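# Move coaster can onto turntable's orange spot

## Task

Pick up the can sitting on the coaster and set it upright on the orange mark of the turntable, without disturbing the cans that already stand on the turntable.

## Robot and tools

Robot: two 6-joint arms, left_arm and right_arm, each with a two-finger gripper whose fingers can fold. Joints from base outward: waist, shoulder, elbow, forearm roll, wrist pitch, wrist roll. Calibrated base poses in the scene frame: left_arm at (+0.070, +0.536, 0) m, quat_wxyz (+1.000, 0, 0, +0.012); right_arm at (-0.008, -0.647, 0) m, quat_wxyz (+1.000, 0, 0, +0.024).

Frames: scene frame has its origin at table-top height midway between the arms, +z up, +x out over the table, left_arm toward +y. Every hand pose, velocity, target and wrist-camera pose is in that arm's own base frame; fixed cameras and the table use the scene frame. Gripper axes: fingers point along +z, they open and close along y. end_effector_position is the spot between the pads when closed; fingertips stick out roughly 33 mm past it at small gaps, about 9 mm when wide open. Reported poses may be off by a few centimetres, more at long reach.

A row is 20 numbers: left x, y, z (m), qw, qx, qy, qz, gripper position, force_limit, speed, then the same ten for the right arm. x,y,z and quaternion are an absolute target pose for that gripper in its arm's base frame (w first). Gripper position, force_limit and speed each lie in [-1, 1]: position +1 = 140 mm open, about -0.8 = pads touching, -1 = close until blocked. force_limit raises pad force (about 14 N at -1 up to 58 N at +1 for slow closes); speed sets finger rate (about 30 to 250 mm/s), and faster closes squeeze harder. Both start at +1. Always resend the numbers for an arm that should stay put: its full pose from the last result plus its gripper values; a 0 is a real command. Keep the same quaternion in every row to hold orientation.

execute_actions(actions, cameras): actions is a list of actions; each action is a list of up to 15 rows, one per 1/30 s step, the last row repeating to fill 15. A target more than 0.6 m from the gripper's current position along any gripper axis gets the action refused. Each step the controller clips the command to 70 mm and 16 degrees from the measured pose, so check "Hand target" and continue from it. Often the last 8 steps are still running when the result arrives ("Kept back"); plan from your last commanded pose. An empty list returns images and fuller state.

move(target, speed, blend, stop_force, zero, blocking, cameras): straight-line paths from each Hand target to absolute target rows (one row, or a list of up to 15). speed in m/s, 0.002 to 2, default 0.25. blend in m rounds corners in a list. stop_force, 10 to 80 N, ends an arm's path when it feels that much push along its travel; use it slowly, never while the gripper rotates, and omit it when pulling away from a contact. zero resets the force baseline (default true). blocking=false returns early and lets a later move replace this one; not allowed with stop_force. Moves cap at 10 s, do not avoid obstacles, and paths near an arm's own base can flip its posture, so go around. Result has a "move:" line: done, off_target, moving, held, fault, with limits such as paced or held.

wait(seconds 0 to 10): let the scene run holding commands. stop(): brake the running move. zoom_image(camera, region [x0,y0,x1,y1] pixels, max 504 per side) on cam_head_left, cam_head_right, cam_left_wrist or cam_right_wrist from the latest images. finished_scene(scene): ends the current scene, given its number; irreversible, so the can must already stand stably on the spot. Cameras: cam_head_left, cam_head_right, cam_high, cam_low (504x504), cam_left_wrist, cam_right_wrist (672x504); calibration is given per camera.

Result lines: object_status 0 moving, 1 blocked while opening, 2 blocked while closing (a grip), 3 reached position or pads met. After a close, confirm 2. position_measured is in counts: 3 open, 75 about 100 mm, 139 about 60 mm, 200 about 20 mm, 230 pads met. To squeeze harder, raise force_limit and nudge position from -1 to -0.98. Grip a can with the outer quarter of the pads; gripping deep near the palm lets fingers fold and loosen or overtighten. Fingertips jammed against a surface fold and spoil the next grip. Also shown: Joint positions, Joint torques, External joint torques, Flange force (gripper axes, includes held weight, noisy), Joint velocities ("within noise" when still), Tool commands, step readings.

Avoid: outside force of 144 N or a joint load limit (waist, shoulder 316; elbow 148; wrist joints 41.8 N m) stops the arm for 10 s; targets even slightly past a firm contact can do this. Arms must not press or collide with each other; the clearance check does not always prevent it. Motors heat when holding loads, stretching out, or pushing at unreachable poses; MOTOR HOT warns before a 30-60 s brake. Do not drop the can, release it while moving, knock over the other cans, hit fixed objects, or let anything leave the table. Loose objects may occasionally be nudged by outside pushes.

Each tool is called after "Call:" as name([rows], argument=value, ...), one row to a line, values as JSON.

## Session

Call:
execute_actions(actions=[])

Scene clock: 0.00 s.
left_arm: end_effector_position=(+0.3730, -0.0428, +0.1185) position_measured=3 object_status=3 end_effector_quat_wxyz=(-0.055, +0.470, +0.875, +0.103) | right_arm: end_effector_position=(+0.7849, +0.6202, +0.3797) position_measured=3 object_status=3 end_effector_quat_wxyz=(-0.068, +0.863, +0.290, +0.409)
Joint positions: left_arm=[-0.399 -0.102 2.298 0.249 1.05 -1.12] | right_arm=[0.683 0.35 1.469 -0.309 0.499 1.813]
Joint velocities: within noise
Joint torques (N m): no reading
External joint torques (N m): no reading
Flange force (N): no reading
Hand target: left_arm +0.3730, -0.0428, +0.1185; -0.055, +0.470, +0.875, +0.103 | right_arm +0.7849, +0.6202, +0.3797; -0.068, +0.863, +0.290, +0.409
Tool commands: left_gripper/position=+1.0 left_gripper/force_limit=+1.0 left_gripper/speed=+1.0 right_gripper/position=+1.0 right_gripper/force_limit=+1.0 right_gripper/speed=+1.0

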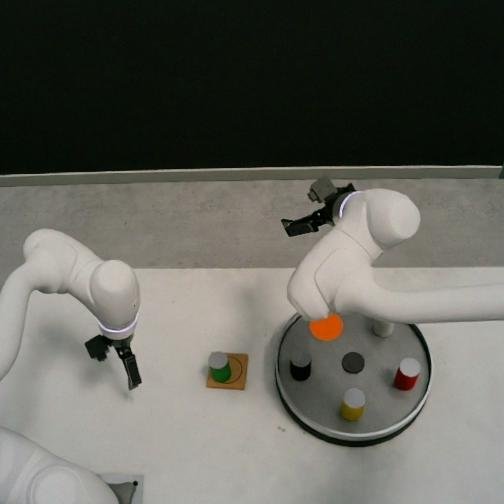

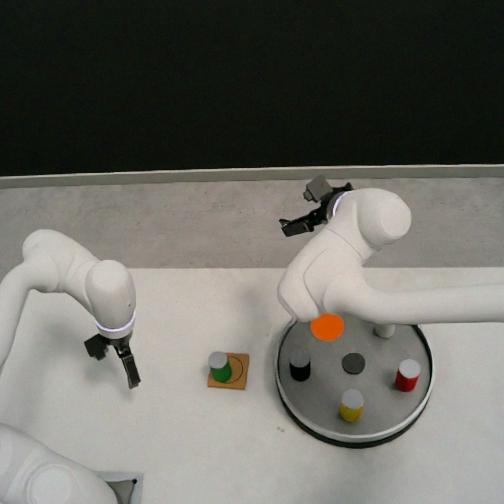

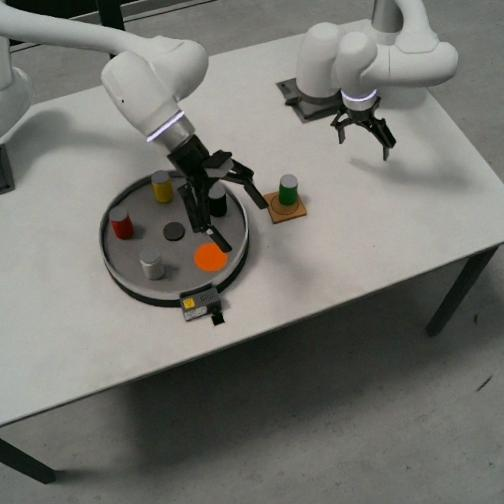

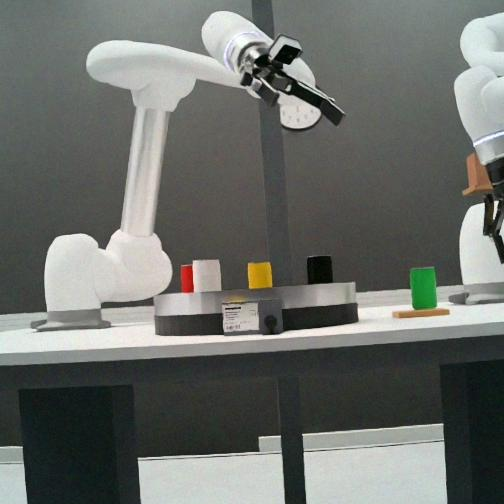

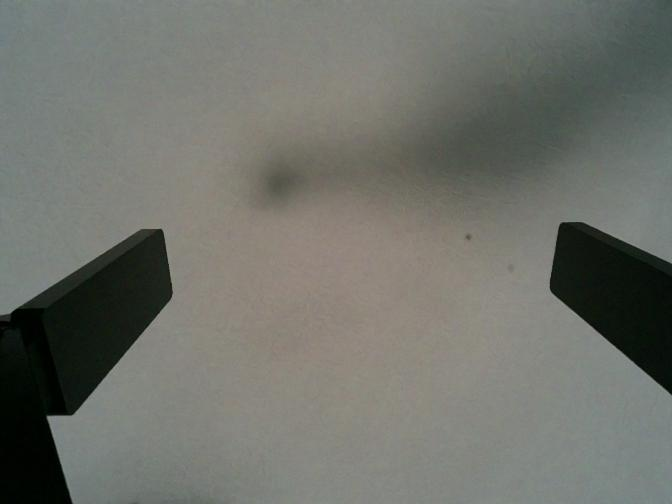

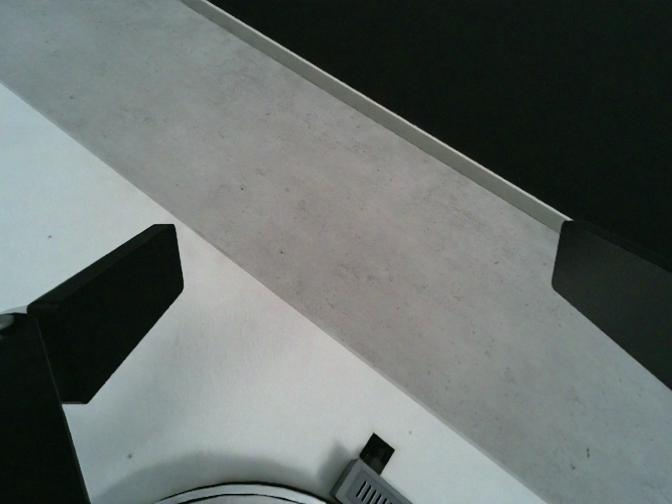

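Call:
move(target=[0.394,-0.312,0.27,0,0.552,0.834,0,1,1,1,1.0,-0.03,0.38,0.076,0.910,-0.022,0.408,1,1,1], speed=0.4, cameras=["all"])

Scene clock: 5.77 s.
left_arm: end_effector_position=(+0.3940, -0.3120, +0.2700) position_measured=3 object_status=3 end_effector_quat_wxyz=(+0.000, +0.552, +0.834, +0.000) | right_arm: end_effector_position=(+1.0000, -0.0299, +0.3800) position_measured=3 object_status=3 end_effector_quat_wxyz=(+0.076, +0.910, -0.022, +0.408)
Joint positions: left_arm=[-0.738 -0.051 1.929 0 1.263 -1.14] | right_arm=[-0.017 0.349 1.47 -0.307 0.496 1.809]
Joint torques (N m): left_arm=[1.03 -34.03 -39.23 4.13 -0.06 0.06] | right_arm=[2.14 -75.28 -41.94 3.29 -1.58 0.12]
External joint torques (N m): left_arm=[-1.04 -1.58 -1.63 0.09 0.09 -0.06] | right_arm=[-2.51 -2.41 -0.45 0.31 -0.33 -0.11]
Flange force (N): left_arm=[-0.8 -2.0 -3.3] | right_arm=[-1.0 4.8 -2.4]
Hand target: left_arm +0.3940, -0.3120, +0.2700; +0.000, +0.552, +0.834, +0.000 | right_arm +1.0000, -0.0300, +0.3800; +0.076, +0.910, -0.022, +0.408
Off the commanded pose: left_arm 0.000 m, 0 deg | right_arm 0.000 m, 0 deg.
move: done
camera_calibration:
cam_left_wrist: T_world_to_cam=[[0.930912, 0.364706, 0.0198058, -0.249267], [0.338536, -0.881926, 0.328024, -0.493472], [0.137099, -0.298656, -0.944462, 0.249416], [0, 0, 0, 1]] pos_world=[0.364909, -0.269807, 0.402371]
cam_right_wrist: T_world_to_cam=[[-0.112606, -0.987889, 0.10675, 0.0500741], [-0.879145, 0.0489875, -0.474029, 1.06304], [0.463059, -0.147227, -0.874014, 0.010846], [0, 0, 0, 1]] pos_world=[0.935181, -0.00101104, 0.508046]

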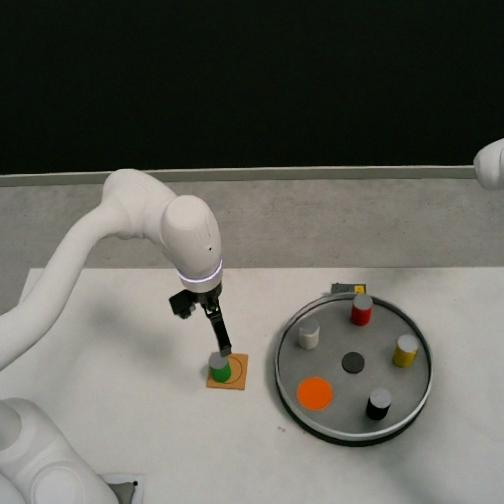

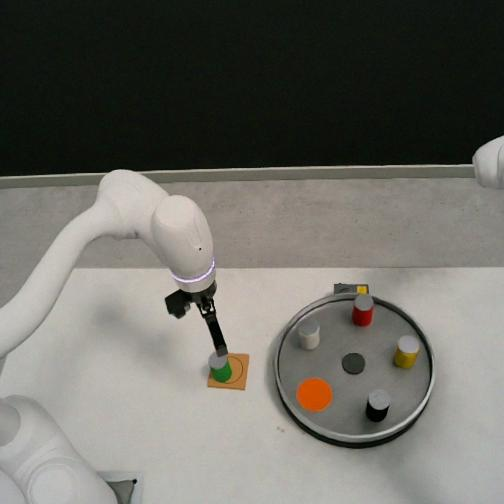

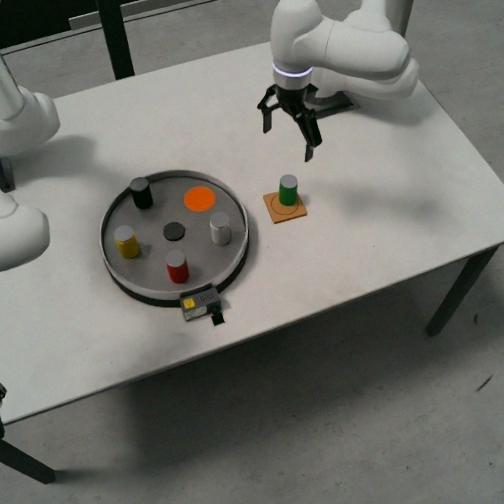

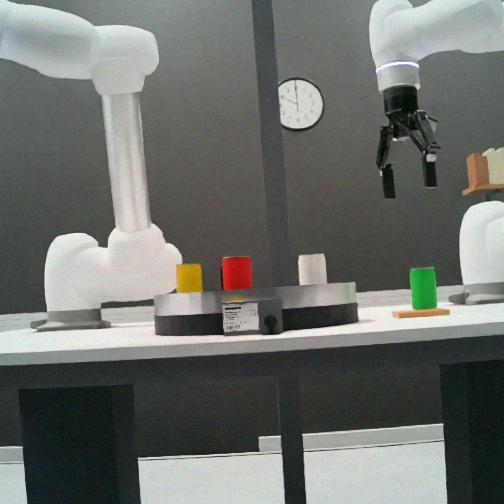

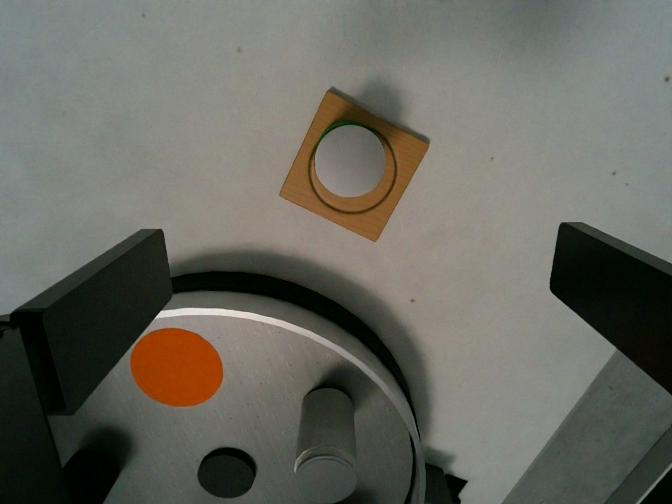

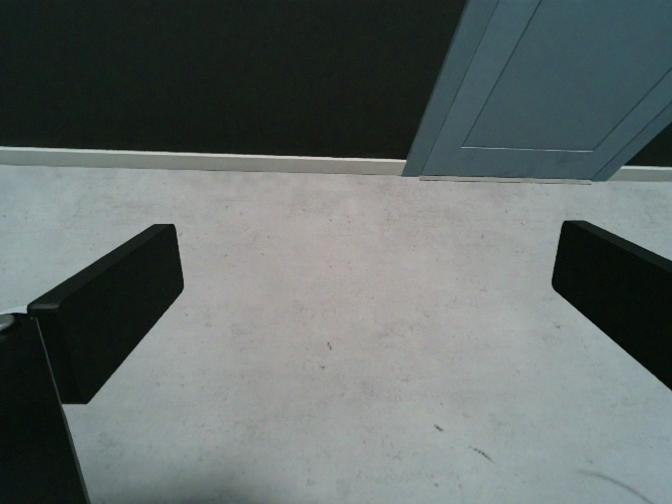

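Call:
move(target=[0.391,-0.300,0.19,0,0.552,0.834,0,0.24,1,1,1.0,-0.03,0.38,0.076,0.910,-0.022,0.408,1,1,1], cameras=["cam_left_wrist","cam_head_left"])

Call:
wait(seconds=2, cameras=["cam_head_left","cam_high"])

Scene clock: 8.10 s.
left_arm: end_effector_position=(+0.3910, -0.3000, +0.1901) position_measured=99 object_status=3 end_effector_quat_wxyz=(+0.000, +0.552, +0.834, +0.000) | right_arm: end_effector_position=(+1.0000, -0.0300, +0.3800) position_measured=3 object_status=3 end_effector_quat_wxyz=(+0.076, +0.910, -0.022, +0.408)
Joint positions: left_arm=[-0.725 -0.014 2.048 0 1.107 -1.126] | right_arm=[-0.017 0.349 1.47 -0.307 0.496 1.809]
Joint torques (N m): left_arm=[0.64 -35.7 -37.1 3.84 -0.08 0.03] | right_arm=[1.84 -75.15 -41.95 3.33 -1.58 0]
External joint torques (N m): left_arm=[-0.5 -1.28 -1.12 0.11 0.12 -0.03] | right_arm=[-1.65 -2.92 -0.52 0.29 -0.35 0]
Flange force (N): left_arm=[-0.2 -1.1 -2.6] | right_arm=[-1.3 3.5 -3.2]
Hand target: left_arm +0.3910, -0.3000, +0.1900; +0.000, +0.552, +0.834, +0.000 | right_arm +1.0000, -0.0300, +0.3800; +0.076, +0.910, -0.022, +0.408
Off the commanded pose: left_arm 0.000 m, 0 deg | right_arm 0.000 m, 0 deg.
move: done
camera_calibration:
cam_left_wrist: T_world_to_cam=[[0.930903, 0.364725, 0.0198601, -0.249334], [0.338516, -0.881879, 0.32817, -0.455814], [0.137206, -0.298771, -0.94441, 0.17782], [0, 0, 0, 1]] pos_world=[0.362009, -0.257907, 0.322471]
Images, in order (width x height): cam_head_left 504x504, cam_left_wrist 672x504.

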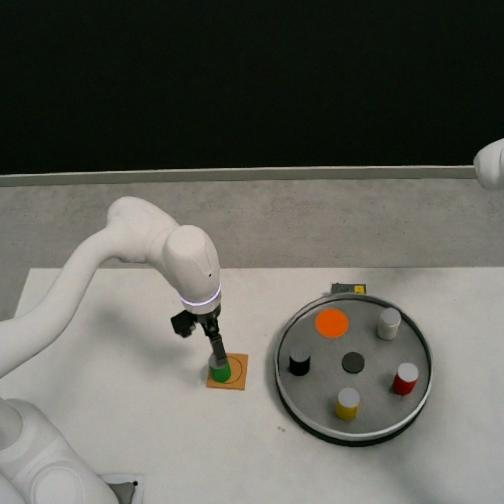

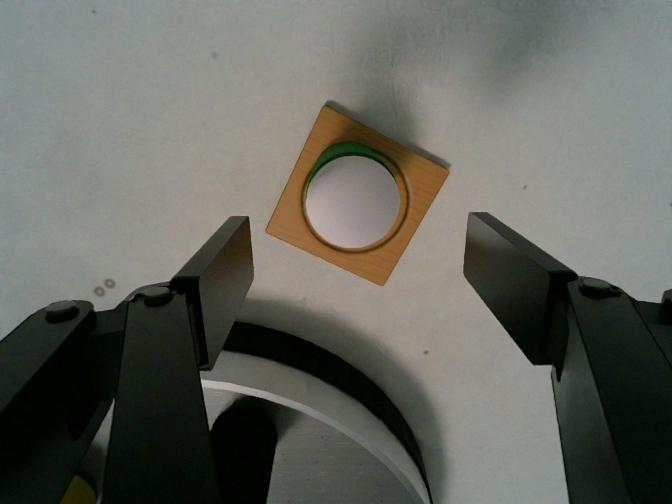

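Scene clock: 10.10 s.
left_arm: end_effector_position=(+0.3910, -0.3000, +0.1900) position_measured=99 object_status=3 end_effector_quat_wxyz=(+0.000, +0.552, +0.834, +0.000) | right_arm: end_effector_position=(+1.0000, -0.0300, +0.3800) position_measured=3 object_status=3 end_effector_quat_wxyz=(+0.076, +0.910, -0.022, +0.408)
Joint positions: left_arm=[-0.725 -0.014 2.048 0 1.107 -1.126] | right_arm=[-0.017 0.349 1.47 -0.307 0.496 1.809]
Joint torques (N m): left_arm=[0.82 -35.6 -36.89 3.82 -0.05 0.07] | right_arm=[1.87 -75.31 -41.88 3.28 -1.58 0]
External joint torques (N m): left_arm=[-0.77 -1.24 -1.34 0.14 0.09 -0.07] | right_arm=[-2.07 -2.61 -0.6 0.33 -0.34 0]
Flange force (N): left_arm=[-0.8 -1.5 -2.8] | right_arm=[-0.9 4.0 -2.6]
Hand target: left_arm +0.3910, -0.3000, +0.1900; +0.000, +0.552, +0.834, +0.000 | right_arm +1.0000, -0.0300, +0.3800; +0.076, +0.910, -0.022, +0.408
Tool commands: left_gripper/position=+0.24 left_gripper/force_limit=+1.0 left_gripper/speed=+1.0 right_gripper/position=+1.0 right_gripper/force_limit=+1.0 right_gripper/speed=+1.0
Off the commanded pose: left_arm 0.000 m, 0 deg | right_arm 0.000 m, 0 deg.
wait: 2.00 s; at rest by 0.17 s
Images, in order (width x height): cam_head_left 504x504, cam_high 504x504.

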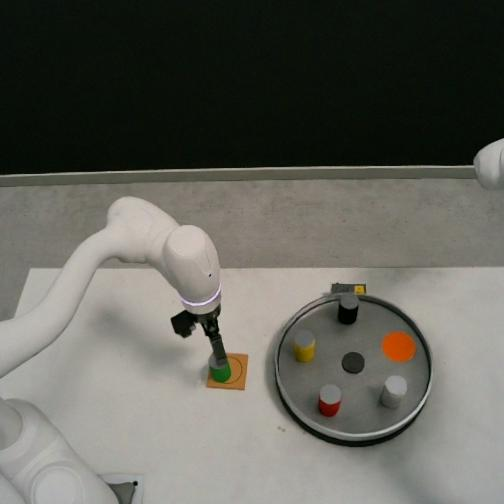

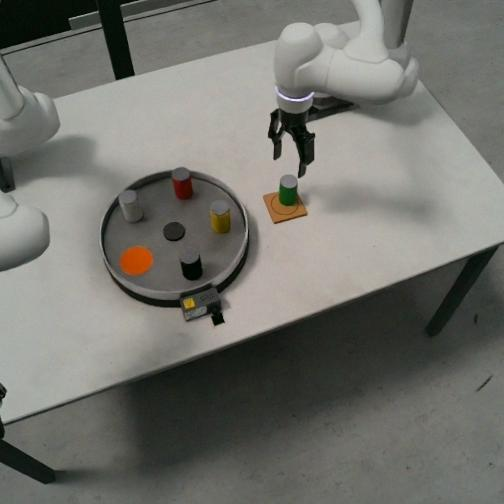

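Call:
move(target=[0.3905,-0.298,0.105,0,0.552,0.834,0,0.24,1,1,1.0,-0.03,0.38,0.076,0.910,-0.022,0.408,1,1,1], cameras=["cam_left_wrist","cam_low"])

Call:
move(target=[0.3905,-0.298,0.105,0,0.552,0.834,0,-1,-0.3,-1,1.0,-0.03,0.38,0.076,0.910,-0.022,0.408,1,1,1], cameras=["cam_left_wrist","cam_low"])

Call:
zoom_image(camera="cam_low", region=[130, 220, 480, 360])

Scene clock: 13.83 s.
left_arm: end_effector_position=(+0.3905, -0.2980, +0.1051) position_measured=99 object_status=3 end_effector_quat_wxyz=(+0.000, +0.552, +0.834, +0.000) | right_arm: end_effector_position=(+1.0000, -0.0300, +0.3800) position_measured=3 object_status=3 end_effector_quat_wxyz=(+0.076, +0.910, -0.022, +0.408)
Joint positions: left_arm=[-0.722 0.067 2.143 0 0.931 -1.124] | right_arm=[-0.017 0.349 1.47 -0.307 0.496 1.809]
Joint torques (N m): left_arm=[0.88 -39.82 -32.89 3.44 -0.05 0.06] | right_arm=[1.86 -75.04 -41.91 3.3 -1.57 0.05]
External joint torques (N m): left_arm=[-0.83 -1.32 -1.39 0.11 0.09 -0.06] | right_arm=[-1.82 -2.95 -0.6 0.32 -0.36 -0.04]
Flange force (N): left_arm=[-1.1 -1.5 -3.1] | right_arm=[-1.1 3.9 -3.2]
Hand target: left_arm +0.3905, -0.2980, +0.1050; +0.000, +0.552, +0.834, +0.000 | right_arm +1.0000, -0.0300, +0.3800; +0.076, +0.910, -0.022, +0.408
Off the commanded pose: left_arm 0.000 m, 0 deg | right_arm 0.000 m, 0 deg.
move: done
camera_calibration:
cam_left_wrist: T_world_to_cam=[[0.930903, 0.364726, 0.0198599, -0.24791], [0.338517, -0.881879, 0.32817, -0.425987], [0.137206, -0.298771, -0.94441, 0.0982111], [0, 0, 0, 1]] pos_world=[0.361509, -0.255907, 0.237471]
Images, in order (width x height): cam_low 504x504, cam_left_wrist 672x504.

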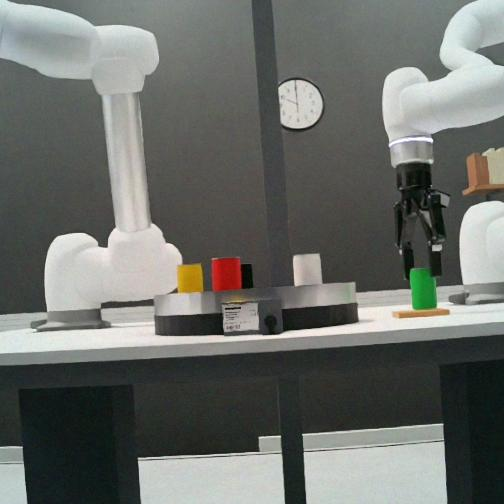

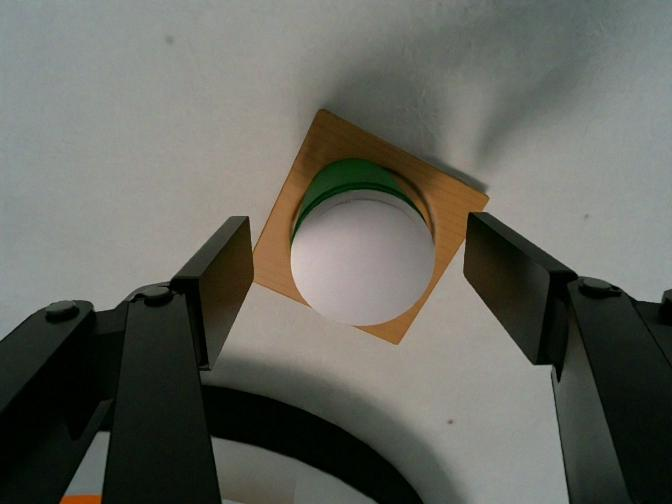

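Scene clock: 15.23 s.
left_arm: end_effector_position=(+0.3905, -0.2980, +0.1050) position_measured=152 object_status=0 end_effector_quat_wxyz=(+0.000, +0.552, +0.834, +0.000) | right_arm: end_effector_position=(+1.0000, -0.0300, +0.3800) position_measured=3 object_status=3 end_effector_quat_wxyz=(+0.076, +0.910, -0.022, +0.408)
Joint positions: left_arm=[-0.722 0.067 2.143 0 0.931 -1.124] | right_arm=[-0.017 0.349 1.47 -0.307 0.496 1.809]
Joint torques (N m): left_arm=[0.07 -36.08 -28.97 2.99 0.07 0.06] | right_arm=[1.98 -75.35 -42.09 3.27 -1.57 0.01]
External joint torques (N m): left_arm=[0 -5.4 -5.38 0.55 -0.03 -0.06] | right_arm=[-1.74 -2.53 -0.36 0.35 -0.36 -0.01]
Flange force (N): left_arm=[-0.7 0.2 -11.4] | right_arm=[-1.4 3.7 -2.8]
Hand target: left_arm +0.3905, -0.2980, +0.1050; +0.000, +0.552, +0.834, +0.000 | right_arm +1.0000, -0.0300, +0.3800; +0.076, +0.910, -0.022, +0.408
Off the commanded pose: left_arm 0.000 m, 0 deg | right_arm 0.000 m, 0 deg.
move: done
camera_calibration:
cam_left_wrist: T_world_to_cam=[[0.930912, 0.364707, 0.0198066, -0.247903], [0.338532, -0.881916, 0.328054, -0.425942], [0.137112, -0.298684, -0.944451, 0.0981827], [0, 0, 0, 1]] pos_world=[0.361509, -0.255907, 0.237371]
Images, in order (width x height): cam_low 504x504, cam_left_wrist 672x504.

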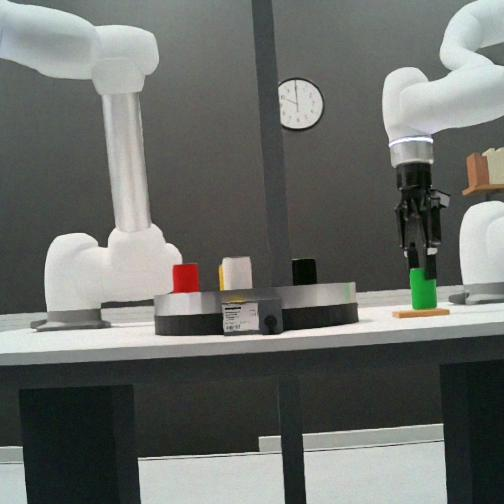

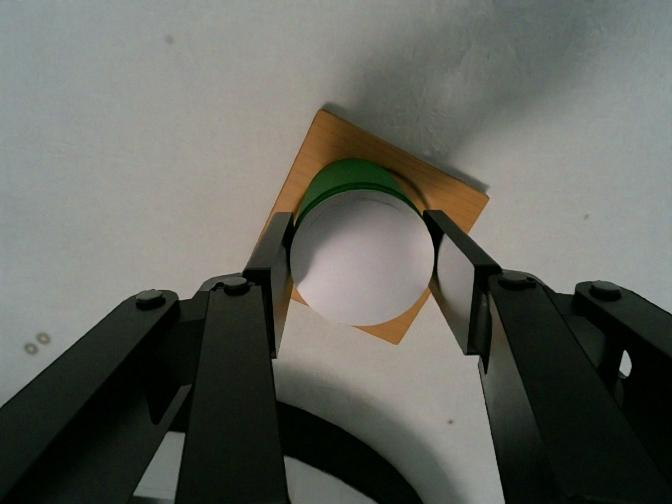

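Scaled by 1.440 from the camera's 504x504 image, which has a finer 720x720 frame.

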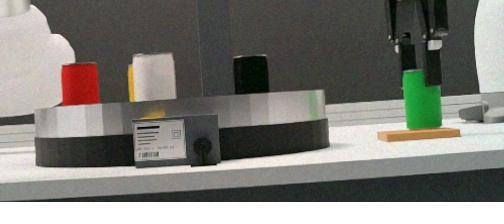

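Call:
move([
  [0.3905,-0.298,0.2,0,0.552,0.834,0,-1,-0.3,-1,1.0,-0.03,0.38,0.076,0.910,-0.022,0.408,1,1,1],
  [0.385,-0.49,0.42,0,0.552,0.834,0,-1,-0.3,-1,1.0,-0.03,0.38,0.076,0.910,-0.022,0.408,1,1,1],
], blend=0.05, cameras=["cam_left_wrist","cam_low"])

Call:
wait(seconds=2, cameras=["cam_left_wrist"])

Call:
wait(seconds=2, cameras=["cam_left_wrist"])

Call:
wait(seconds=2, cameras=["cam_left_wrist"])

Scene clock: 18.10 s.
left_arm: end_effector_position=(+0.3850, -0.4900, +0.4200) position_measured=152 object_status=2 end_effector_quat_wxyz=(+0.000, +0.552, +0.834, +0.000) | right_arm: end_effector_position=(+1.0000, -0.0300, +0.3800) position_measured=3 object_status=3 end_effector_quat_wxyz=(+0.076, +0.910, -0.022, +0.408)
Joint positions: left_arm=[-0.96 0.102 1.498 0 1.541 -1.362] | right_arm=[-0.017 0.349 1.47 -0.307 0.496 1.809]
Joint torques (N m): left_arm=[0.83 -53.38 -42.32 4.34 -0.13 0.06] | right_arm=[2.18 -75.29 -42 3.25 -1.61 0]
External joint torques (N m): left_arm=[-0.75 -0.06 -0.38 0.07 0.17 -0.06] | right_arm=[-2.46 -2.53 -0.48 0.35 -0.31 0.01]
Flange force (N): left_arm=[-0.9 -1.1 -1.0] | right_arm=[-1.0 4.6 -2.6]
Hand target: left_arm +0.3850, -0.4900, +0.4200; +0.000, +0.552, +0.834, +0.000 | right_arm +1.0000, -0.0300, +0.3800; +0.076, +0.910, -0.022, +0.408
Off the commanded pose: left_arm 0.000 m, 0 deg | right_arm 0.000 m, 0 deg.
move: done; blend cut to 0.0475 m at target 1
camera_calibration:
cam_left_wrist: T_world_to_cam=[[0.930912, 0.364706, 0.0198058, -0.178942], [0.338536, -0.881926, 0.328024, -0.696612], [0.137099, -0.298656, -0.944462, 0.339158], [0, 0, 0, 1]] pos_world=[0.355909, -0.447807, 0.552371]
Images, in order (width x height): cam_low 504x504, cam_left_wrist 672x504.

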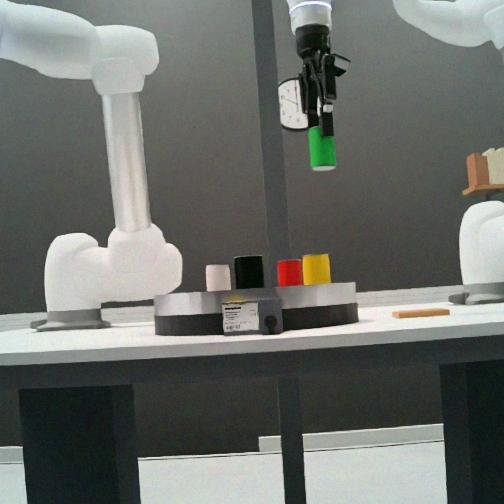

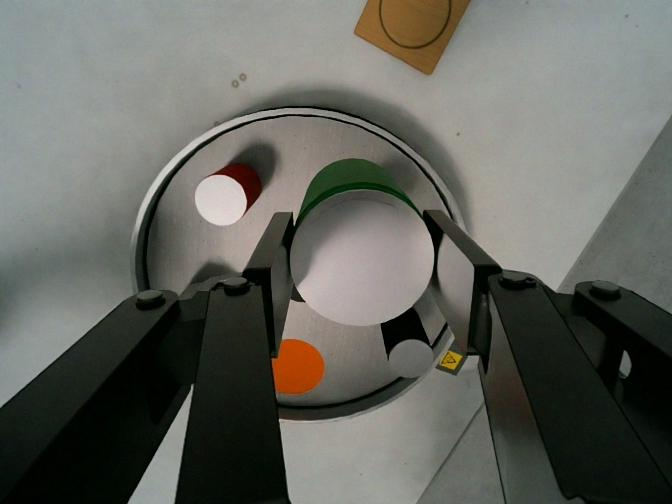

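Scene clock: 20.10 s.
left_arm: end_effector_position=(+0.3850, -0.4900, +0.4200) position_measured=152 object_status=2 end_effector_quat_wxyz=(+0.000, +0.552, +0.834, +0.000) | right_arm: end_effector_position=(+1.0000, -0.0300, +0.3800) position_measured=3 object_status=3 end_effector_quat_wxyz=(+0.076, +0.910, -0.022, +0.408)
Joint positions: left_arm=[-0.96 0.103 1.498 0 1.541 -1.362] | right_arm=[-0.017 0.349 1.47 -0.307 0.496 1.809]
Joint torques (N m): left_arm=[0.76 -53.39 -42.2 4.31 -0.05 0.03] | right_arm=[2.23 -75.21 -41.92 3.29 -1.58 0.04]
External joint torques (N m): left_arm=[-0.65 -0.11 -0.49 0.1 0.09 -0.03] | right_arm=[-2.39 -2.58 -0.42 0.31 -0.33 -0.03]
Flange force (N): left_arm=[-0.9 -0.9 -1.0] | right_arm=[-1.3 4.5 -2.7]
Hand target: left_arm +0.3850, -0.4900, +0.4200; +0.000, +0.552, +0.834, +0.000 | right_arm +1.0000, -0.0300, +0.3800; +0.076, +0.910, -0.022, +0.408
Tool commands: left_gripper/position=-1.0 left_gripper/force_limit=-0.3 left_gripper/speed=-1.0 right_gripper/position=+1.0 right_gripper/force_limit=+1.0 right_gripper/speed=+1.0
Off the commanded pose: left_arm 0.000 m, 0 deg | right_arm 0.000 m, 0 deg.
wait: 2.00 s; at rest by 0.17 s
camera_calibration:
cam_left_wrist: T_world_to_cam=[[0.930912, 0.364706, 0.0198058, -0.179], [0.338536, -0.881926, 0.328024, -0.696766], [0.137099, -0.298656, -0.944462, 0.339209], [0, 0, 0, 1]] pos_world=[0.356009, -0.447907, 0.552471]
Images, in order (width x height): cam_left_wrist 672x504.

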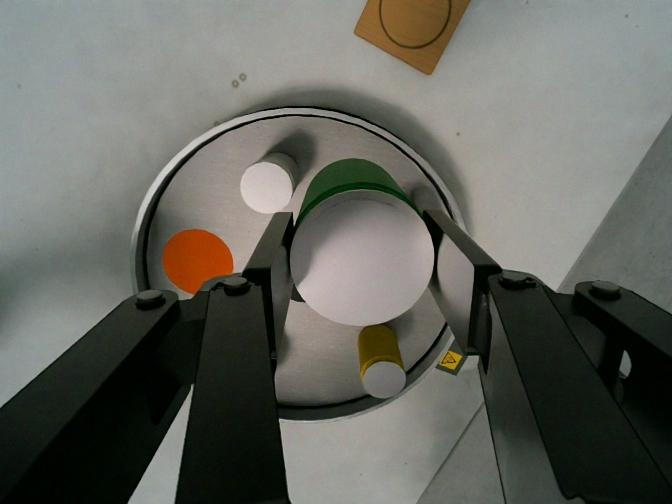

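Scene clock: 22.10 s.
left_arm: end_effector_position=(+0.3850, -0.4900, +0.4200) position_measured=152 object_status=2 end_effector_quat_wxyz=(+0.000, +0.552, +0.834, +0.000) | right_arm: end_effector_position=(+1.0000, -0.0300, +0.3800) position_measured=3 object_status=3 end_effector_quat_wxyz=(+0.076, +0.910, -0.022, +0.408)
Joint positions: left_arm=[-0.96 0.103 1.498 0 1.541 -1.362] | right_arm=[-0.017 0.349 1.47 -0.307 0.496 1.809]
Joint torques (N m): left_arm=[1.04 -53.6 -42.1 4.33 -0.09 0.06] | right_arm=[1.92 -75 -41.97 3.29 -1.61 0.04]
External joint torques (N m): left_arm=[-0.79 -0.26 -0.76 0.1 0.13 -0.06] | right_arm=[-1.37 -3.01 -0.47 0.34 -0.32 -0.03]
Flange force (N): left_arm=[-1.2 -1.1 -1.6] | right_arm=[-1.4 3.3 -3.5]
Hand target: left_arm +0.3850, -0.4900, +0.4200; +0.000, +0.552, +0.834, +0.000 | right_arm +1.0000, -0.0300, +0.3800; +0.076, +0.910, -0.022, +0.408
Tool commands: left_gripper/position=-1.0 left_gripper/force_limit=-0.3 left_gripper/speed=-1.0 right_gripper/position=+1.0 right_gripper/force_limit=+1.0 right_gripper/speed=+1.0
Off the commanded pose: left_arm 0.000 m, 0 deg | right_arm 0.000 m, 0 deg.
wait: 2.00 s; at rest by 0.17 s
camera_calibration:
cam_left_wrist: T_world_to_cam=[[0.930912, 0.364706, 0.0198058, -0.179], [0.338536, -0.881926, 0.328024, -0.696766], [0.137099, -0.298656, -0.944462, 0.339209], [0, 0, 0, 1]] pos_world=[0.356009, -0.447907, 0.552471]
Images, in order (width x height): cam_left_wrist 672x504.

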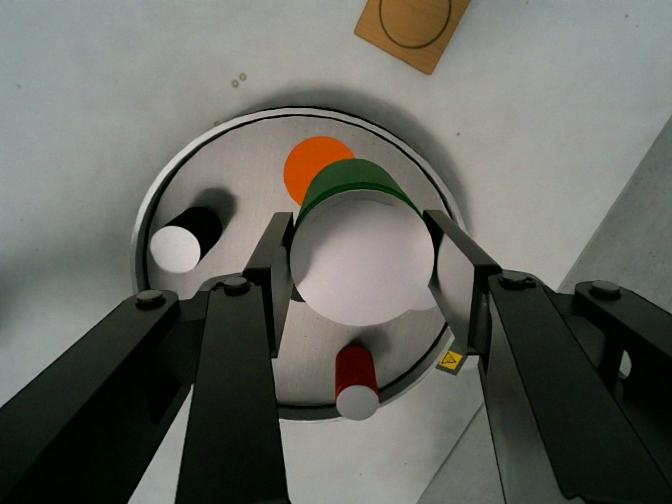

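Scene clock: 24.10 s.
left_arm: end_effector_position=(+0.3850, -0.4900, +0.4200) position_measured=152 object_status=2 end_effector_quat_wxyz=(+0.000, +0.552, +0.834, +0.000) | right_arm: end_effector_position=(+1.0000, -0.0300, +0.3800) position_measured=3 object_status=3 end_effector_quat_wxyz=(+0.076, +0.910, -0.022, +0.408)
Joint positions: left_arm=[-0.96 0.103 1.498 0 1.541 -1.362] | right_arm=[-0.017 0.349 1.47 -0.307 0.496 1.809]
Joint torques (N m): left_arm=[0.96 -53.38 -42.14 4.33 -0.06 0.05] | right_arm=[2.04 -75.31 -42.05 3.3 -1.56 0.02]
External joint torques (N m): left_arm=[-0.9 -0.34 -0.63 0.08 0.11 -0.05] | right_arm=[-1.92 -2.5 -0.45 0.32 -0.36 -0.02]
Flange force (N): left_arm=[-0.9 -1.3 -1.3] | right_arm=[-1.2 3.9 -2.6]
Hand target: left_arm +0.3850, -0.4900, +0.4200; +0.000, +0.552, +0.834, +0.000 | right_arm +1.0000, -0.0300, +0.3800; +0.076, +0.910, -0.022, +0.408
Tool commands: left_gripper/position=-1.0 left_gripper/force_limit=-0.3 left_gripper/speed=-1.0 right_gripper/position=+1.0 right_gripper/force_limit=+1.0 right_gripper/speed=+1.0
Off the commanded pose: left_arm 0.000 m, 0 deg | right_arm 0.000 m, 0 deg.
wait: 2.00 s; at rest by 0.17 s
camera_calibration:
cam_left_wrist: T_world_to_cam=[[0.930912, 0.364706, 0.0198058, -0.179], [0.338536, -0.881926, 0.328024, -0.696766], [0.137099, -0.298656, -0.944462, 0.339209], [0, 0, 0, 1]] pos_world=[0.356009, -0.447907, 0.552471]
Images, in order (width x height): cam_left_wrist 672x504.

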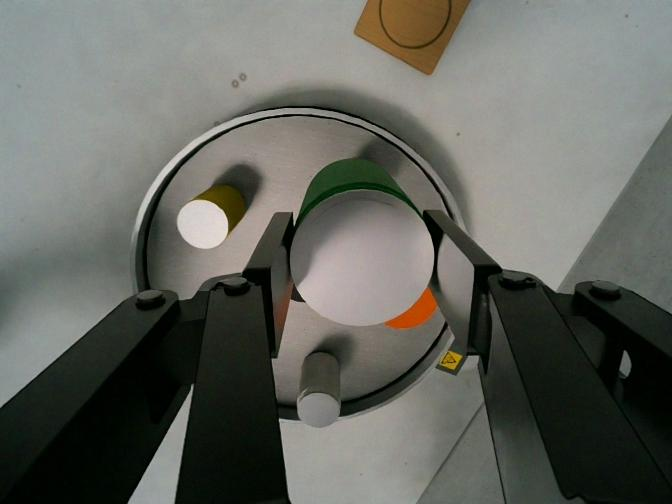

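Call:
move(target=[0.3755,-0.5867,0.23,0,0.552,0.834,0,-1,-0.3,-1,1.0,-0.03,0.38,0.076,0.910,-0.022,0.408,1,1,1], cameras=["cam_left_wrist"])

Call:
move(target=[0.3755,-0.5867,0.145,0,0.552,0.834,0,-1,-0.3,-1,1.0,-0.03,0.38,0.076,0.910,-0.022,0.408,1,1,1], speed=0.03, stop_force=10, cameras=["cam_left_wrist","cam_low"])

Call:
move(target=[0.3755,-0.5867,0.29,0,0.552,0.834,0,-1,-0.3,-1,1.0,-0.03,0.38,0.076,0.910,-0.022,0.408,1,1,1], cameras=["cam_left_wrist"])

Scene clock: 34.83 s.
left_arm: end_effector_position=(+0.3754, -0.5866, +0.2299) position_measured=152 object_status=2 end_effector_quat_wxyz=(+0.000, +0.552, +0.834, +0.000) | right_arm: end_effector_position=(+1.0000, -0.0300, +0.3800) position_measured=3 object_status=3 end_effector_quat_wxyz=(+0.076, +0.910, -0.022, +0.408)
Joint positions: left_arm=[-1.051 0.276 1.636 0 1.231 -1.452] | right_arm=[-0.017 0.349 1.47 -0.307 0.496 1.809]
Joint torques (N m): left_arm=[0.71 -69.26 -39.75 4.03 -0.07 0.06] | right_arm=[2.05 -74.97 -41.88 3.27 -1.6 0.02]
External joint torques (N m): left_arm=[-0.77 0.2 -0.5 0.11 0.12 -0.06] | right_arm=[-2.09 -3.11 -0.73 0.35 -0.34 -0.01]
Flange force (N): left_arm=[-1.5 -1.0 -0.7] | right_arm=[-0.9 4.3 -3.2]
Hand target: left_arm +0.3755, -0.5867, +0.2300; +0.000, +0.552, +0.834, +0.000 | right_arm +1.0000, -0.0300, +0.3800; +0.076, +0.910, -0.022, +0.408
Off the commanded pose: left_arm 0.000 m, 0 deg | right_arm 0.000 m, 0 deg.
move: done
camera_calibration:
cam_left_wrist: T_world_to_cam=[[0.930915, 0.364707, 0.0196468, -0.131009], [0.338606, -0.881954, 0.327877, -0.716306], [0.136907, -0.298573, -0.944516, 0.13217], [0, 0, 0, 1]] pos_world=[0.346409, -0.544507, 0.362271]
Images, in order (width x height): cam_left_wrist 672x504.

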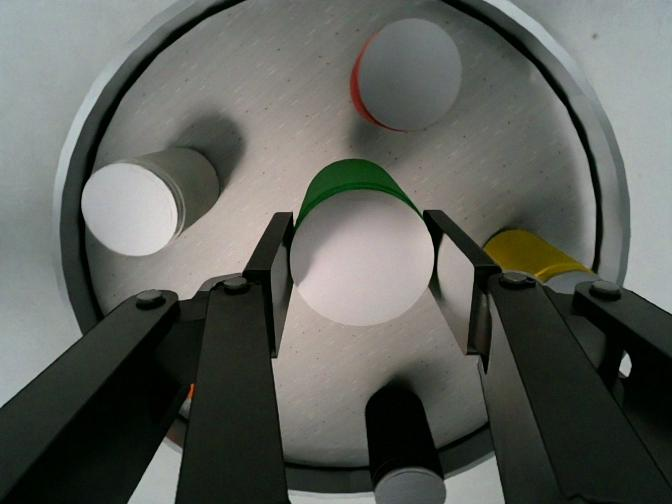

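Scene clock: 38.27 s.
left_arm: end_effector_position=(+0.3756, -0.5868, +0.1455) position_measured=152 object_status=2 end_effector_quat_wxyz=(+0.000, +0.552, +0.834, +0.000) | right_arm: end_effector_position=(+1.0000, -0.0300, +0.3800) position_measured=3 object_status=3 end_effector_quat_wxyz=(+0.076, +0.910, -0.022, +0.408)
Joint positions: left_arm=[-1.051 0.331 1.726 0 1.085 -1.452] | right_arm=[-0.017 0.349 1.47 -0.307 0.496 1.809]
Joint torques (N m): left_arm=[0.16 -66.63 -33.46 3.46 0.01 0.06] | right_arm=[1.82 -75.49 -42.02 3.31 -1.58 0.02]
External joint torques (N m): left_arm=[-0.24 -5.75 -4.38 0.43 0.04 -0.06] | right_arm=[-1.92 -2.47 -0.45 0.3 -0.34 -0.01]
Flange force (N): left_arm=[-0.7 -0.3 -8.6] | right_arm=[-1.1 3.8 -2.6]
Hand target: left_arm +0.3756, -0.5868, +0.1455; +0.000, +0.552, +0.834, +0.000 | right_arm +1.0000, -0.0300, +0.3800; +0.076, +0.910, -0.022, +0.408
Off the commanded pose: left_arm 0.001 m, 0 deg | right_arm 0.000 m, 0 deg.
move: contact (left_arm)
camera_calibration:
cam_left_wrist: T_world_to_cam=[[0.930918, 0.364687, 0.0198975, -0.129489], [0.338435, -0.881825, 0.328399, -0.688772], [0.137309, -0.298978, -0.94433, 0.051998], [0, 0, 0, 1]] pos_world=[0.346509, -0.544608, 0.277872]
Images, in order (width x height): cam_low 504x504, cam_left_wrist 672x504.

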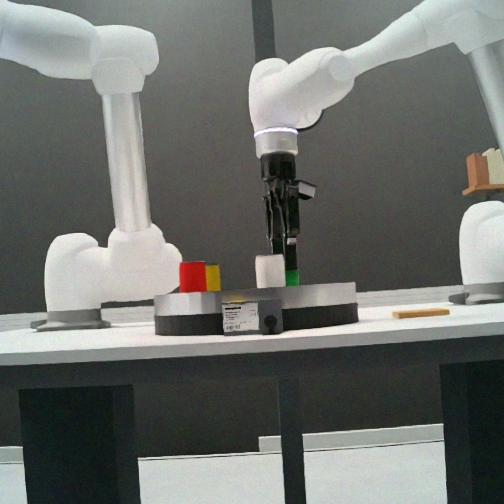

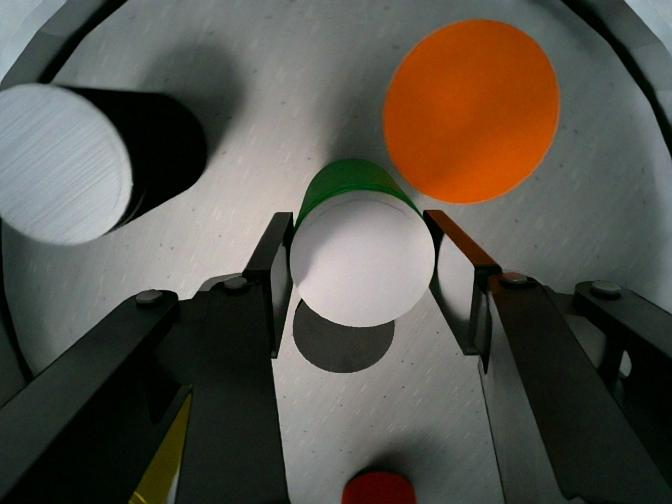

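Scene clock: 39.23 s.
left_arm: end_effector_position=(+0.3755, -0.5866, +0.2902) position_measured=152 object_status=2 end_effector_quat_wxyz=(+0.000, +0.552, +0.834, +0.000) | right_arm: end_effector_position=(+1.0000, -0.0300, +0.3800) position_measured=3 object_status=3 end_effector_quat_wxyz=(+0.076, +0.910, -0.022, +0.408)
Joint positions: left_arm=[-1.051 0.248 1.559 0 1.334 -1.452] | right_arm=[-0.017 0.349 1.47 -0.307 0.496 1.809]
Joint torques (N m): left_arm=[0.93 -67.36 -40.45 4.18 -0.04 0.05] | right_arm=[2.11 -75.36 -42.03 3.27 -1.56 0.03]
External joint torques (N m): left_arm=[-0.72 -0.33 -1.21 0.12 0.07 -0.05] | right_arm=[-2.05 -2.43 -0.43 0.35 -0.36 -0.02]
Flange force (N): left_arm=[-2.0 -0.8 -1.9] | right_arm=[-1.1 4.1 -2.5]
Hand target: left_arm +0.3755, -0.5867, +0.2900; +0.000, +0.552, +0.834, +0.000 | right_arm +1.0000, -0.0300, +0.3800; +0.076, +0.910, -0.022, +0.408
Off the commanded pose: left_arm 0.000 m, 0 deg | right_arm 0.000 m, 0 deg.
move: done
camera_calibration:
cam_left_wrist: T_world_to_cam=[[0.930895, 0.364749, 0.0198129, -0.132234], [0.338541, -0.881839, 0.328254, -0.736152], [0.137202, -0.298862, -0.944382, 0.188808], [0, 0, 0, 1]] pos_world=[0.346409, -0.544508, 0.422571]
Images, in order (width x height): cam_left_wrist 672x504.

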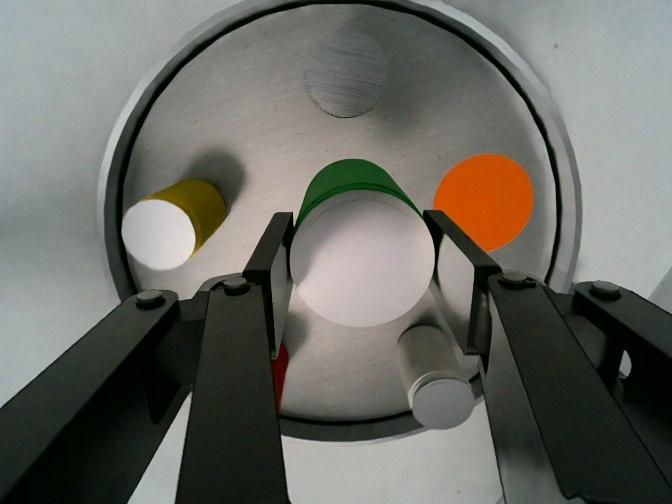

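Call:
move(target=[0.4366,-0.7898,0.382,0,0.552,0.834,0,-1,-0.3,-1,1.0,-0.03,0.38,0.076,0.910,-0.022,0.408,1,1,1])

Scene clock: 42.40 s.
left_arm: end_effector_position=(+0.4365, -0.7898, +0.3820) position_measured=152 object_status=2 end_effector_quat_wxyz=(+0.000, +0.552, +0.834, +0.000) | right_arm: end_effector_position=(+1.0000, -0.0300, +0.3800) position_measured=3 object_status=3 end_effector_quat_wxyz=(+0.076, +0.910, -0.022, +0.408)
Joint positions: left_arm=[-1.104 0.59 0.898 0 1.654 -1.505] | right_arm=[-0.017 0.349 1.47 -0.307 0.496 1.809]
Joint torques (N m): left_arm=[0.45 -101.47 -41.61 4.28 -0.05 0.04] | right_arm=[2.02 -75.36 -42.01 3.28 -1.62 -0.01]
External joint torques (N m): left_arm=[-0.24 0.24 -0.92 0.11 0.09 -0.04] | right_arm=[-2 -2.71 -0.5 0.33 -0.31 0.01]
Flange force (N): left_arm=[-3.7 0.1 -2.1] | right_arm=[-1.1 4.0 -2.9]
Hand target: left_arm +0.4366, -0.7898, +0.3820; +0.000, +0.552, +0.834, +0.000 | right_arm +1.0000, -0.0300, +0.3800; +0.076, +0.910, -0.022, +0.408
Off the commanded pose: left_arm 0.000 m, 0 deg | right_arm 0.000 m, 0 deg.
move: done

Call:
wait(seconds=0.1)

Call:
move([
  [0.4008,-0.7945,0.382,0,0.552,0.834,0,-1,-0.3,-1,1.0,-0.03,0.38,0.076,0.910,-0.022,0.408,1,1,1],
  [0.3650,-0.7898,0.3534,0,0.552,0.834,0,-1,-0.3,-1,1.0,-0.03,0.38,0.076,0.910,-0.022,0.408,1,1,1],
  [0.3316,-0.7759,0.3248,0,0.552,0.834,0,-1,-0.3,-1,1.0,-0.03,0.38,0.076,0.910,-0.022,0.408,1,1,1],
  [0.3029,-0.7539,0.2962,0,0.552,0.834,0,-1,-0.3,-1,1.0,-0.03,0.38,0.076,0.910,-0.022,0.408,1,1,1],
  [0.2809,-0.7253,0.2675,0,0.552,0.834,0,-1,-0.3,-1,1.0,-0.03,0.38,0.076,0.910,-0.022,0.408,1,1,1],
  [0.2670,-0.6918,0.2675,0,0.552,0.834,0,-1,-0.3,-1,1.0,-0.03,0.38,0.076,0.910,-0.022,0.408,1,1,1],
  [0.2623,-0.6560,0.2675,0,0.552,0.834,0,-1,-0.3,-1,1.0,-0.03,0.38,0.076,0.910,-0.022,0.408,1,1,1],
  [0.2670,-0.6202,0.2675,0,0.552,0.834,0,-1,-0.3,-1,1.0,-0.03,0.38,0.076,0.910,-0.022,0.408,1,1,1],
  [0.2809,-0.5868,0.2675,0,0.552,0.834,0,-1,-0.3,-1,1.0,-0.03,0.38,0.076,0.910,-0.022,0.408,1,1,1],
], speed=[0.1102,0.1405,0.1405,0.1405,0.1405,0.1102,0.1102,0.1102,0.1102], blend=0.012, blocking=false)

Call:
wait(seconds=1.5, cameras=["cam_left_wrist"])

Call:
move([
  [0.2670,-0.6202,0.2675,0,0.552,0.834,0,-1,-0.3,-1,1.0,-0.03,0.38,0.076,0.910,-0.022,0.408,1,1,1],
  [0.2809,-0.5868,0.32,0,0.552,0.834,0,-1,-0.3,-1,1.0,-0.03,0.38,0.076,0.910,-0.022,0.408,1,1,1],
  [0.3029,-0.5581,0.42,0,0.552,0.834,0,-1,-0.3,-1,1.0,-0.03,0.38,0.076,0.910,-0.022,0.408,1,1,1],
], speed=[0.1102,0.2,0.3], blend=0.012, cameras=["cam_left_wrist"])

Scene clock: 43.53 s.
left_arm: end_effector_position=(+0.4366, -0.7898, +0.3820) position_measured=152 object_status=2 end_effector_quat_wxyz=(+0.000, +0.552, +0.834, +0.000) | right_arm: end_effector_position=(+1.0000, -0.0300, +0.3800) position_measured=3 object_status=3 end_effector_quat_wxyz=(+0.076, +0.910, -0.022, +0.408)
Joint positions: left_arm=[-1.104 0.59 0.898 0 1.654 -1.505] | right_arm=[-0.017 0.349 1.47 -0.307 0.496 1.809]
Joint torques (N m): left_arm=[0.69 -101.31 -42.09 4.28 -0.03 0.06] | right_arm=[2.1 -75.46 -42.01 3.3 -1.57 -0.02]
External joint torques (N m): left_arm=[-0.4 -0.14 -0.56 0.12 0.08 -0.06] | right_arm=[-1.99 -2.52 -0.49 0.32 -0.36 0.03]
Flange force (N): left_arm=[-1.7 -0.3 -1.3] | right_arm=[-1.1 3.8 -2.6]
Hand target: left_arm +0.4366, -0.7898, +0.3820; +0.000, +0.552, +0.834, +0.000 | right_arm +1.0000, -0.0300, +0.3800; +0.076, +0.910, -0.022, +0.408
Tool commands: left_gripper/position=-1.0 left_gripper/force_limit=-0.3 left_gripper/speed=-1.0 right_gripper/position=+1.0 right_gripper/force_limit=+1.0 right_gripper/speed=+1.0
Off the commanded pose: left_arm 0.000 m, 0 deg | right_arm 0.000 m, 0 deg.
wait: 0.10 s; at rest from the start

Scene clock: 44.03 s.
left_arm: end_effector_position=(+0.3915, -0.7932, +0.3743) position_measured=152 object_status=2 end_effector_quat_wxyz=(+0.000, +0.552, +0.834, +0.000) end_effector_velocity=(-0.101, +0.013, -0.078) end_effector_angular_velocity=(+0.004, +0.001, +0.004) | right_arm: end_effector_position=(+1.0000, -0.0300, +0.3800) position_measured=3 object_status=3 end_effector_quat_wxyz=(+0.076, +0.910, -0.022, +0.408)
Joint positions: left_arm=[-1.151 0.553 0.97 0 1.619 -1.553] | right_arm=[-0.017 0.349 1.47 -0.307 0.496 1.809]
Joint velocities: left_arm=[-0.098 -0.115 0.323 0 -0.203 -0.103] | right_arm=[within noise]
Joint torques (N m): left_arm=[2.63 -99.06 -42.14 4.15 0.61 0.36] | right_arm=[1.88 -75.32 -41.95 3.34 -1.59 0.03]
External joint torques (N m): left_arm=[-2.64 1.55 0.59 0.12 -0.53 -0.36] | right_arm=[-1.76 -2.7 -0.54 0.28 -0.33 -0.03]
Flange force (N): left_arm=[-0.7 -3.4 2.0] | right_arm=[-1.1 3.6 -2.9]
Hand target: left_arm +0.3845, -0.7923, +0.3690; +0.000, +0.552, +0.834, +0.000 | right_arm +1.0000, -0.0300, +0.3800; +0.076, +0.910, -0.022, +0.408
Tool commands: left_gripper/position=-1.0 left_gripper/force_limit=-0.3 left_gripper/speed=-1.0 right_gripper/position=+1.0 right_gripper/force_limit=+1.0 right_gripper/speed=+1.0
Off the commanded pose: left_arm 0.257 m, 0 deg | right_arm 0.000 m, 0 deg.
move: running; path passed 1 of 9 targets

Scene clock: 45.53 s.
left_arm: end_effector_position=(+0.2695, -0.6973, +0.2675) position_measured=152 object_status=2 end_effector_quat_wxyz=(+0.000, +0.552, +0.834, +0.000) end_effector_velocity=(-0.035, +0.102, -0.001) end_effector_angular_velocity=(+0.000, +0.001, +0.002) | right_arm: end_effector_position=(+1.0000, -0.0300, +0.3800) position_measured=3 object_status=3 end_effector_quat_wxyz=(+0.076, +0.910, -0.022, +0.408)
Joint positions: left_arm=[-1.248 0.337 1.483 0 1.322 -1.65] | right_arm=[-0.017 0.349 1.47 -0.307 0.496 1.809]
Joint velocities: left_arm=[-0.001 -0.169 0.235 -0.001 -0.065 -0.002] | right_arm=[within noise]
Joint torques (N m): left_arm=[0.74 -77.54 -39.04 4.15 -0.35 0.05] | right_arm=[2.03 -75.3 -42 3.31 -1.54 -0.02]
External joint torques (N m): left_arm=[-0.09 0.55 -2.19 0.11 0.41 -0.05] | right_arm=[-2.06 -2.67 -0.46 0.3 -0.38 0.03]
Flange force (N): left_arm=[-5.8 -0.4 -3.3] | right_arm=[-1.4 3.9 -2.8]
Hand target: left_arm +0.2676, -0.6910, +0.2674; +0.000, +0.552, +0.834, +0.000 | right_arm +1.0000, -0.0300, +0.3800; +0.076, +0.910, -0.022, +0.408
Tool commands: left_gripper/position=-1.0 left_gripper/force_limit=-0.3 left_gripper/speed=-1.0 right_gripper/position=+1.0 right_gripper/force_limit=+1.0 right_gripper/speed=+1.0
Off the commanded pose: left_arm 0.111 m, 0 deg | right_arm 0.000 m, 0 deg.
earlier move: running; path passed 5 of 9 targets
wait: 1.50 s; no rest
camera_calibration:
cam_left_wrist: T_world_to_cam=[[0.930889, 0.364769, 0.0197222, 0.00722611], [0.338637, -0.88193, 0.327909, -0.790413], [0.137005, -0.298569, -0.944503, 0.149104], [0, 0, 0, 1]] pos_world=[0.240509, -0.655207, 0.399871]
Images, in order (width x height): cam_left_wrist 672x504.

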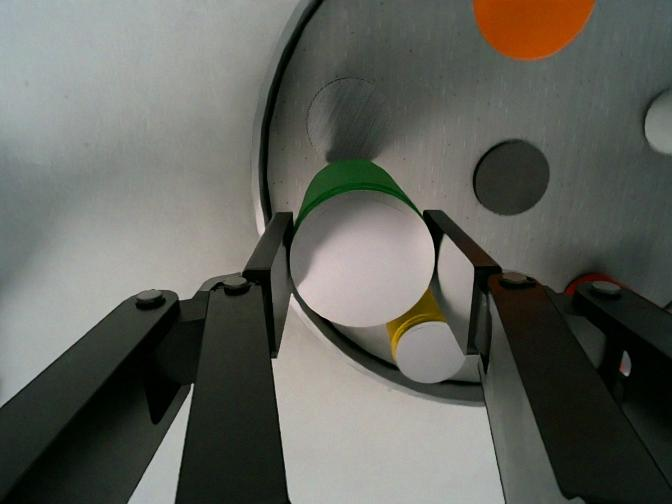

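Scene clock: 47.17 s.
left_arm: end_effector_position=(+0.3029, -0.5580, +0.4201) position_measured=152 object_status=2 end_effector_quat_wxyz=(+0.000, +0.552, +0.834, +0.000) | right_arm: end_effector_position=(+1.0000, -0.0300, +0.3800) position_measured=3 object_status=3 end_effector_quat_wxyz=(+0.076, +0.910, -0.022, +0.408)
Joint positions: left_arm=[-1.128 0.121 1.477 0 1.543 -1.529] | right_arm=[-0.017 0.349 1.47 -0.307 0.496 1.809]
Joint torques (N m): left_arm=[1.04 -52.88 -42.74 4.1 -0.03 0.05] | right_arm=[1.79 -75.41 -41.92 3.3 -1.57 0]
External joint torques (N m): left_arm=[-1.23 -2.74 -0.1 0.29 0.07 -0.05] | right_arm=[-1.86 -2.29 -0.48 0.31 -0.35 0.01]
Flange force (N): left_arm=[4.2 -2.4 -0.4] | right_arm=[-0.9 3.6 -2.3]
Hand target: left_arm +0.3029, -0.5581, +0.4200; +0.000, +0.552, +0.834, +0.000 | right_arm +1.0000, -0.0300, +0.3800; +0.076, +0.910, -0.022, +0.408
Off the commanded pose: left_arm 0.000 m, 0 deg | right_arm 0.000 m, 0 deg.
earlier move: replaced; path passed 5 of 9 targets
move: done
camera_calibration:
cam_left_wrist: T_world_to_cam=[[0.93089, 0.364754, 0.0199479, -0.0777642], [0.338512, -0.881869, 0.328202, -0.728884], [0.137304, -0.298767, -0.944397, 0.330051], [0, 0, 0, 1]] pos_world=[0.273809, -0.515807, 0.552471]
Images, in order (width x height): cam_left_wrist 672x504.

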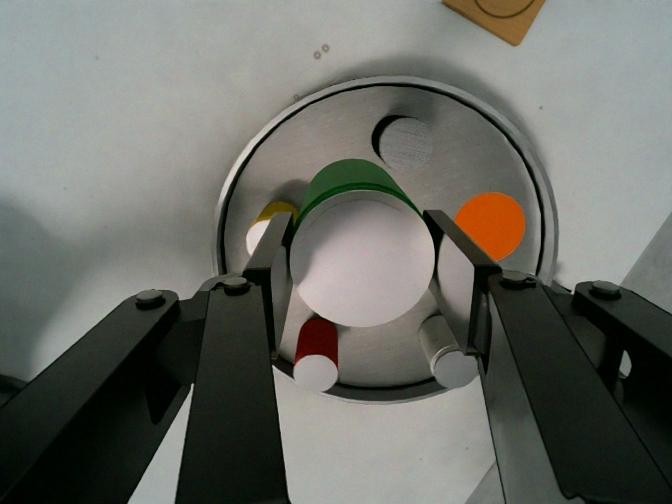

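Call:
move([
  [0.4366,-0.7898,0.37,0,0.552,0.834,0,-1,-0.3,-1,1.0,-0.03,0.38,0.076,0.910,-0.022,0.408,1,1,1],
  [0.4366,-0.7898,0.262,0,0.552,0.834,0,-1,-0.3,-1,1.0,-0.03,0.38,0.076,0.910,-0.022,0.408,1,1,1],
], blend=0.05)

Scene clock: 50.17 s.
left_arm: end_effector_position=(+0.4367, -0.7899, +0.2619) position_measured=152 object_status=2 end_effector_quat_wxyz=(+0.000, +0.552, +0.834, +0.000) | right_arm: end_effector_position=(+1.0000, -0.0300, +0.3800) position_measured=3 object_status=3 end_effector_quat_wxyz=(+0.076, +0.910, -0.022, +0.408)
Joint positions: left_arm=[-1.104 0.595 1.104 0 1.443 -1.505] | right_arm=[-0.017 0.349 1.47 -0.307 0.496 1.809]
Joint torques (N m): left_arm=[0.57 -101.67 -41.87 4.3 -0.05 0.08] | right_arm=[1.98 -75.22 -42.05 3.29 -1.61 -0.01]
External joint torques (N m): left_arm=[-0.42 -0.06 -0.57 0.07 0.09 -0.08] | right_arm=[-2.08 -2.6 -0.32 0.31 -0.31 0.02]
Flange force (N): left_arm=[-1.7 -0.4 -1.0] | right_arm=[-1.5 4.0 -2.9]
Hand target: left_arm +0.4366, -0.7898, +0.2620; +0.000, +0.552, +0.834, +0.000 | right_arm +1.0000, -0.0300, +0.3800; +0.076, +0.910, -0.022, +0.408
Off the commanded pose: left_arm 0.000 m, 0 deg | right_arm 0.000 m, 0 deg.
move: done


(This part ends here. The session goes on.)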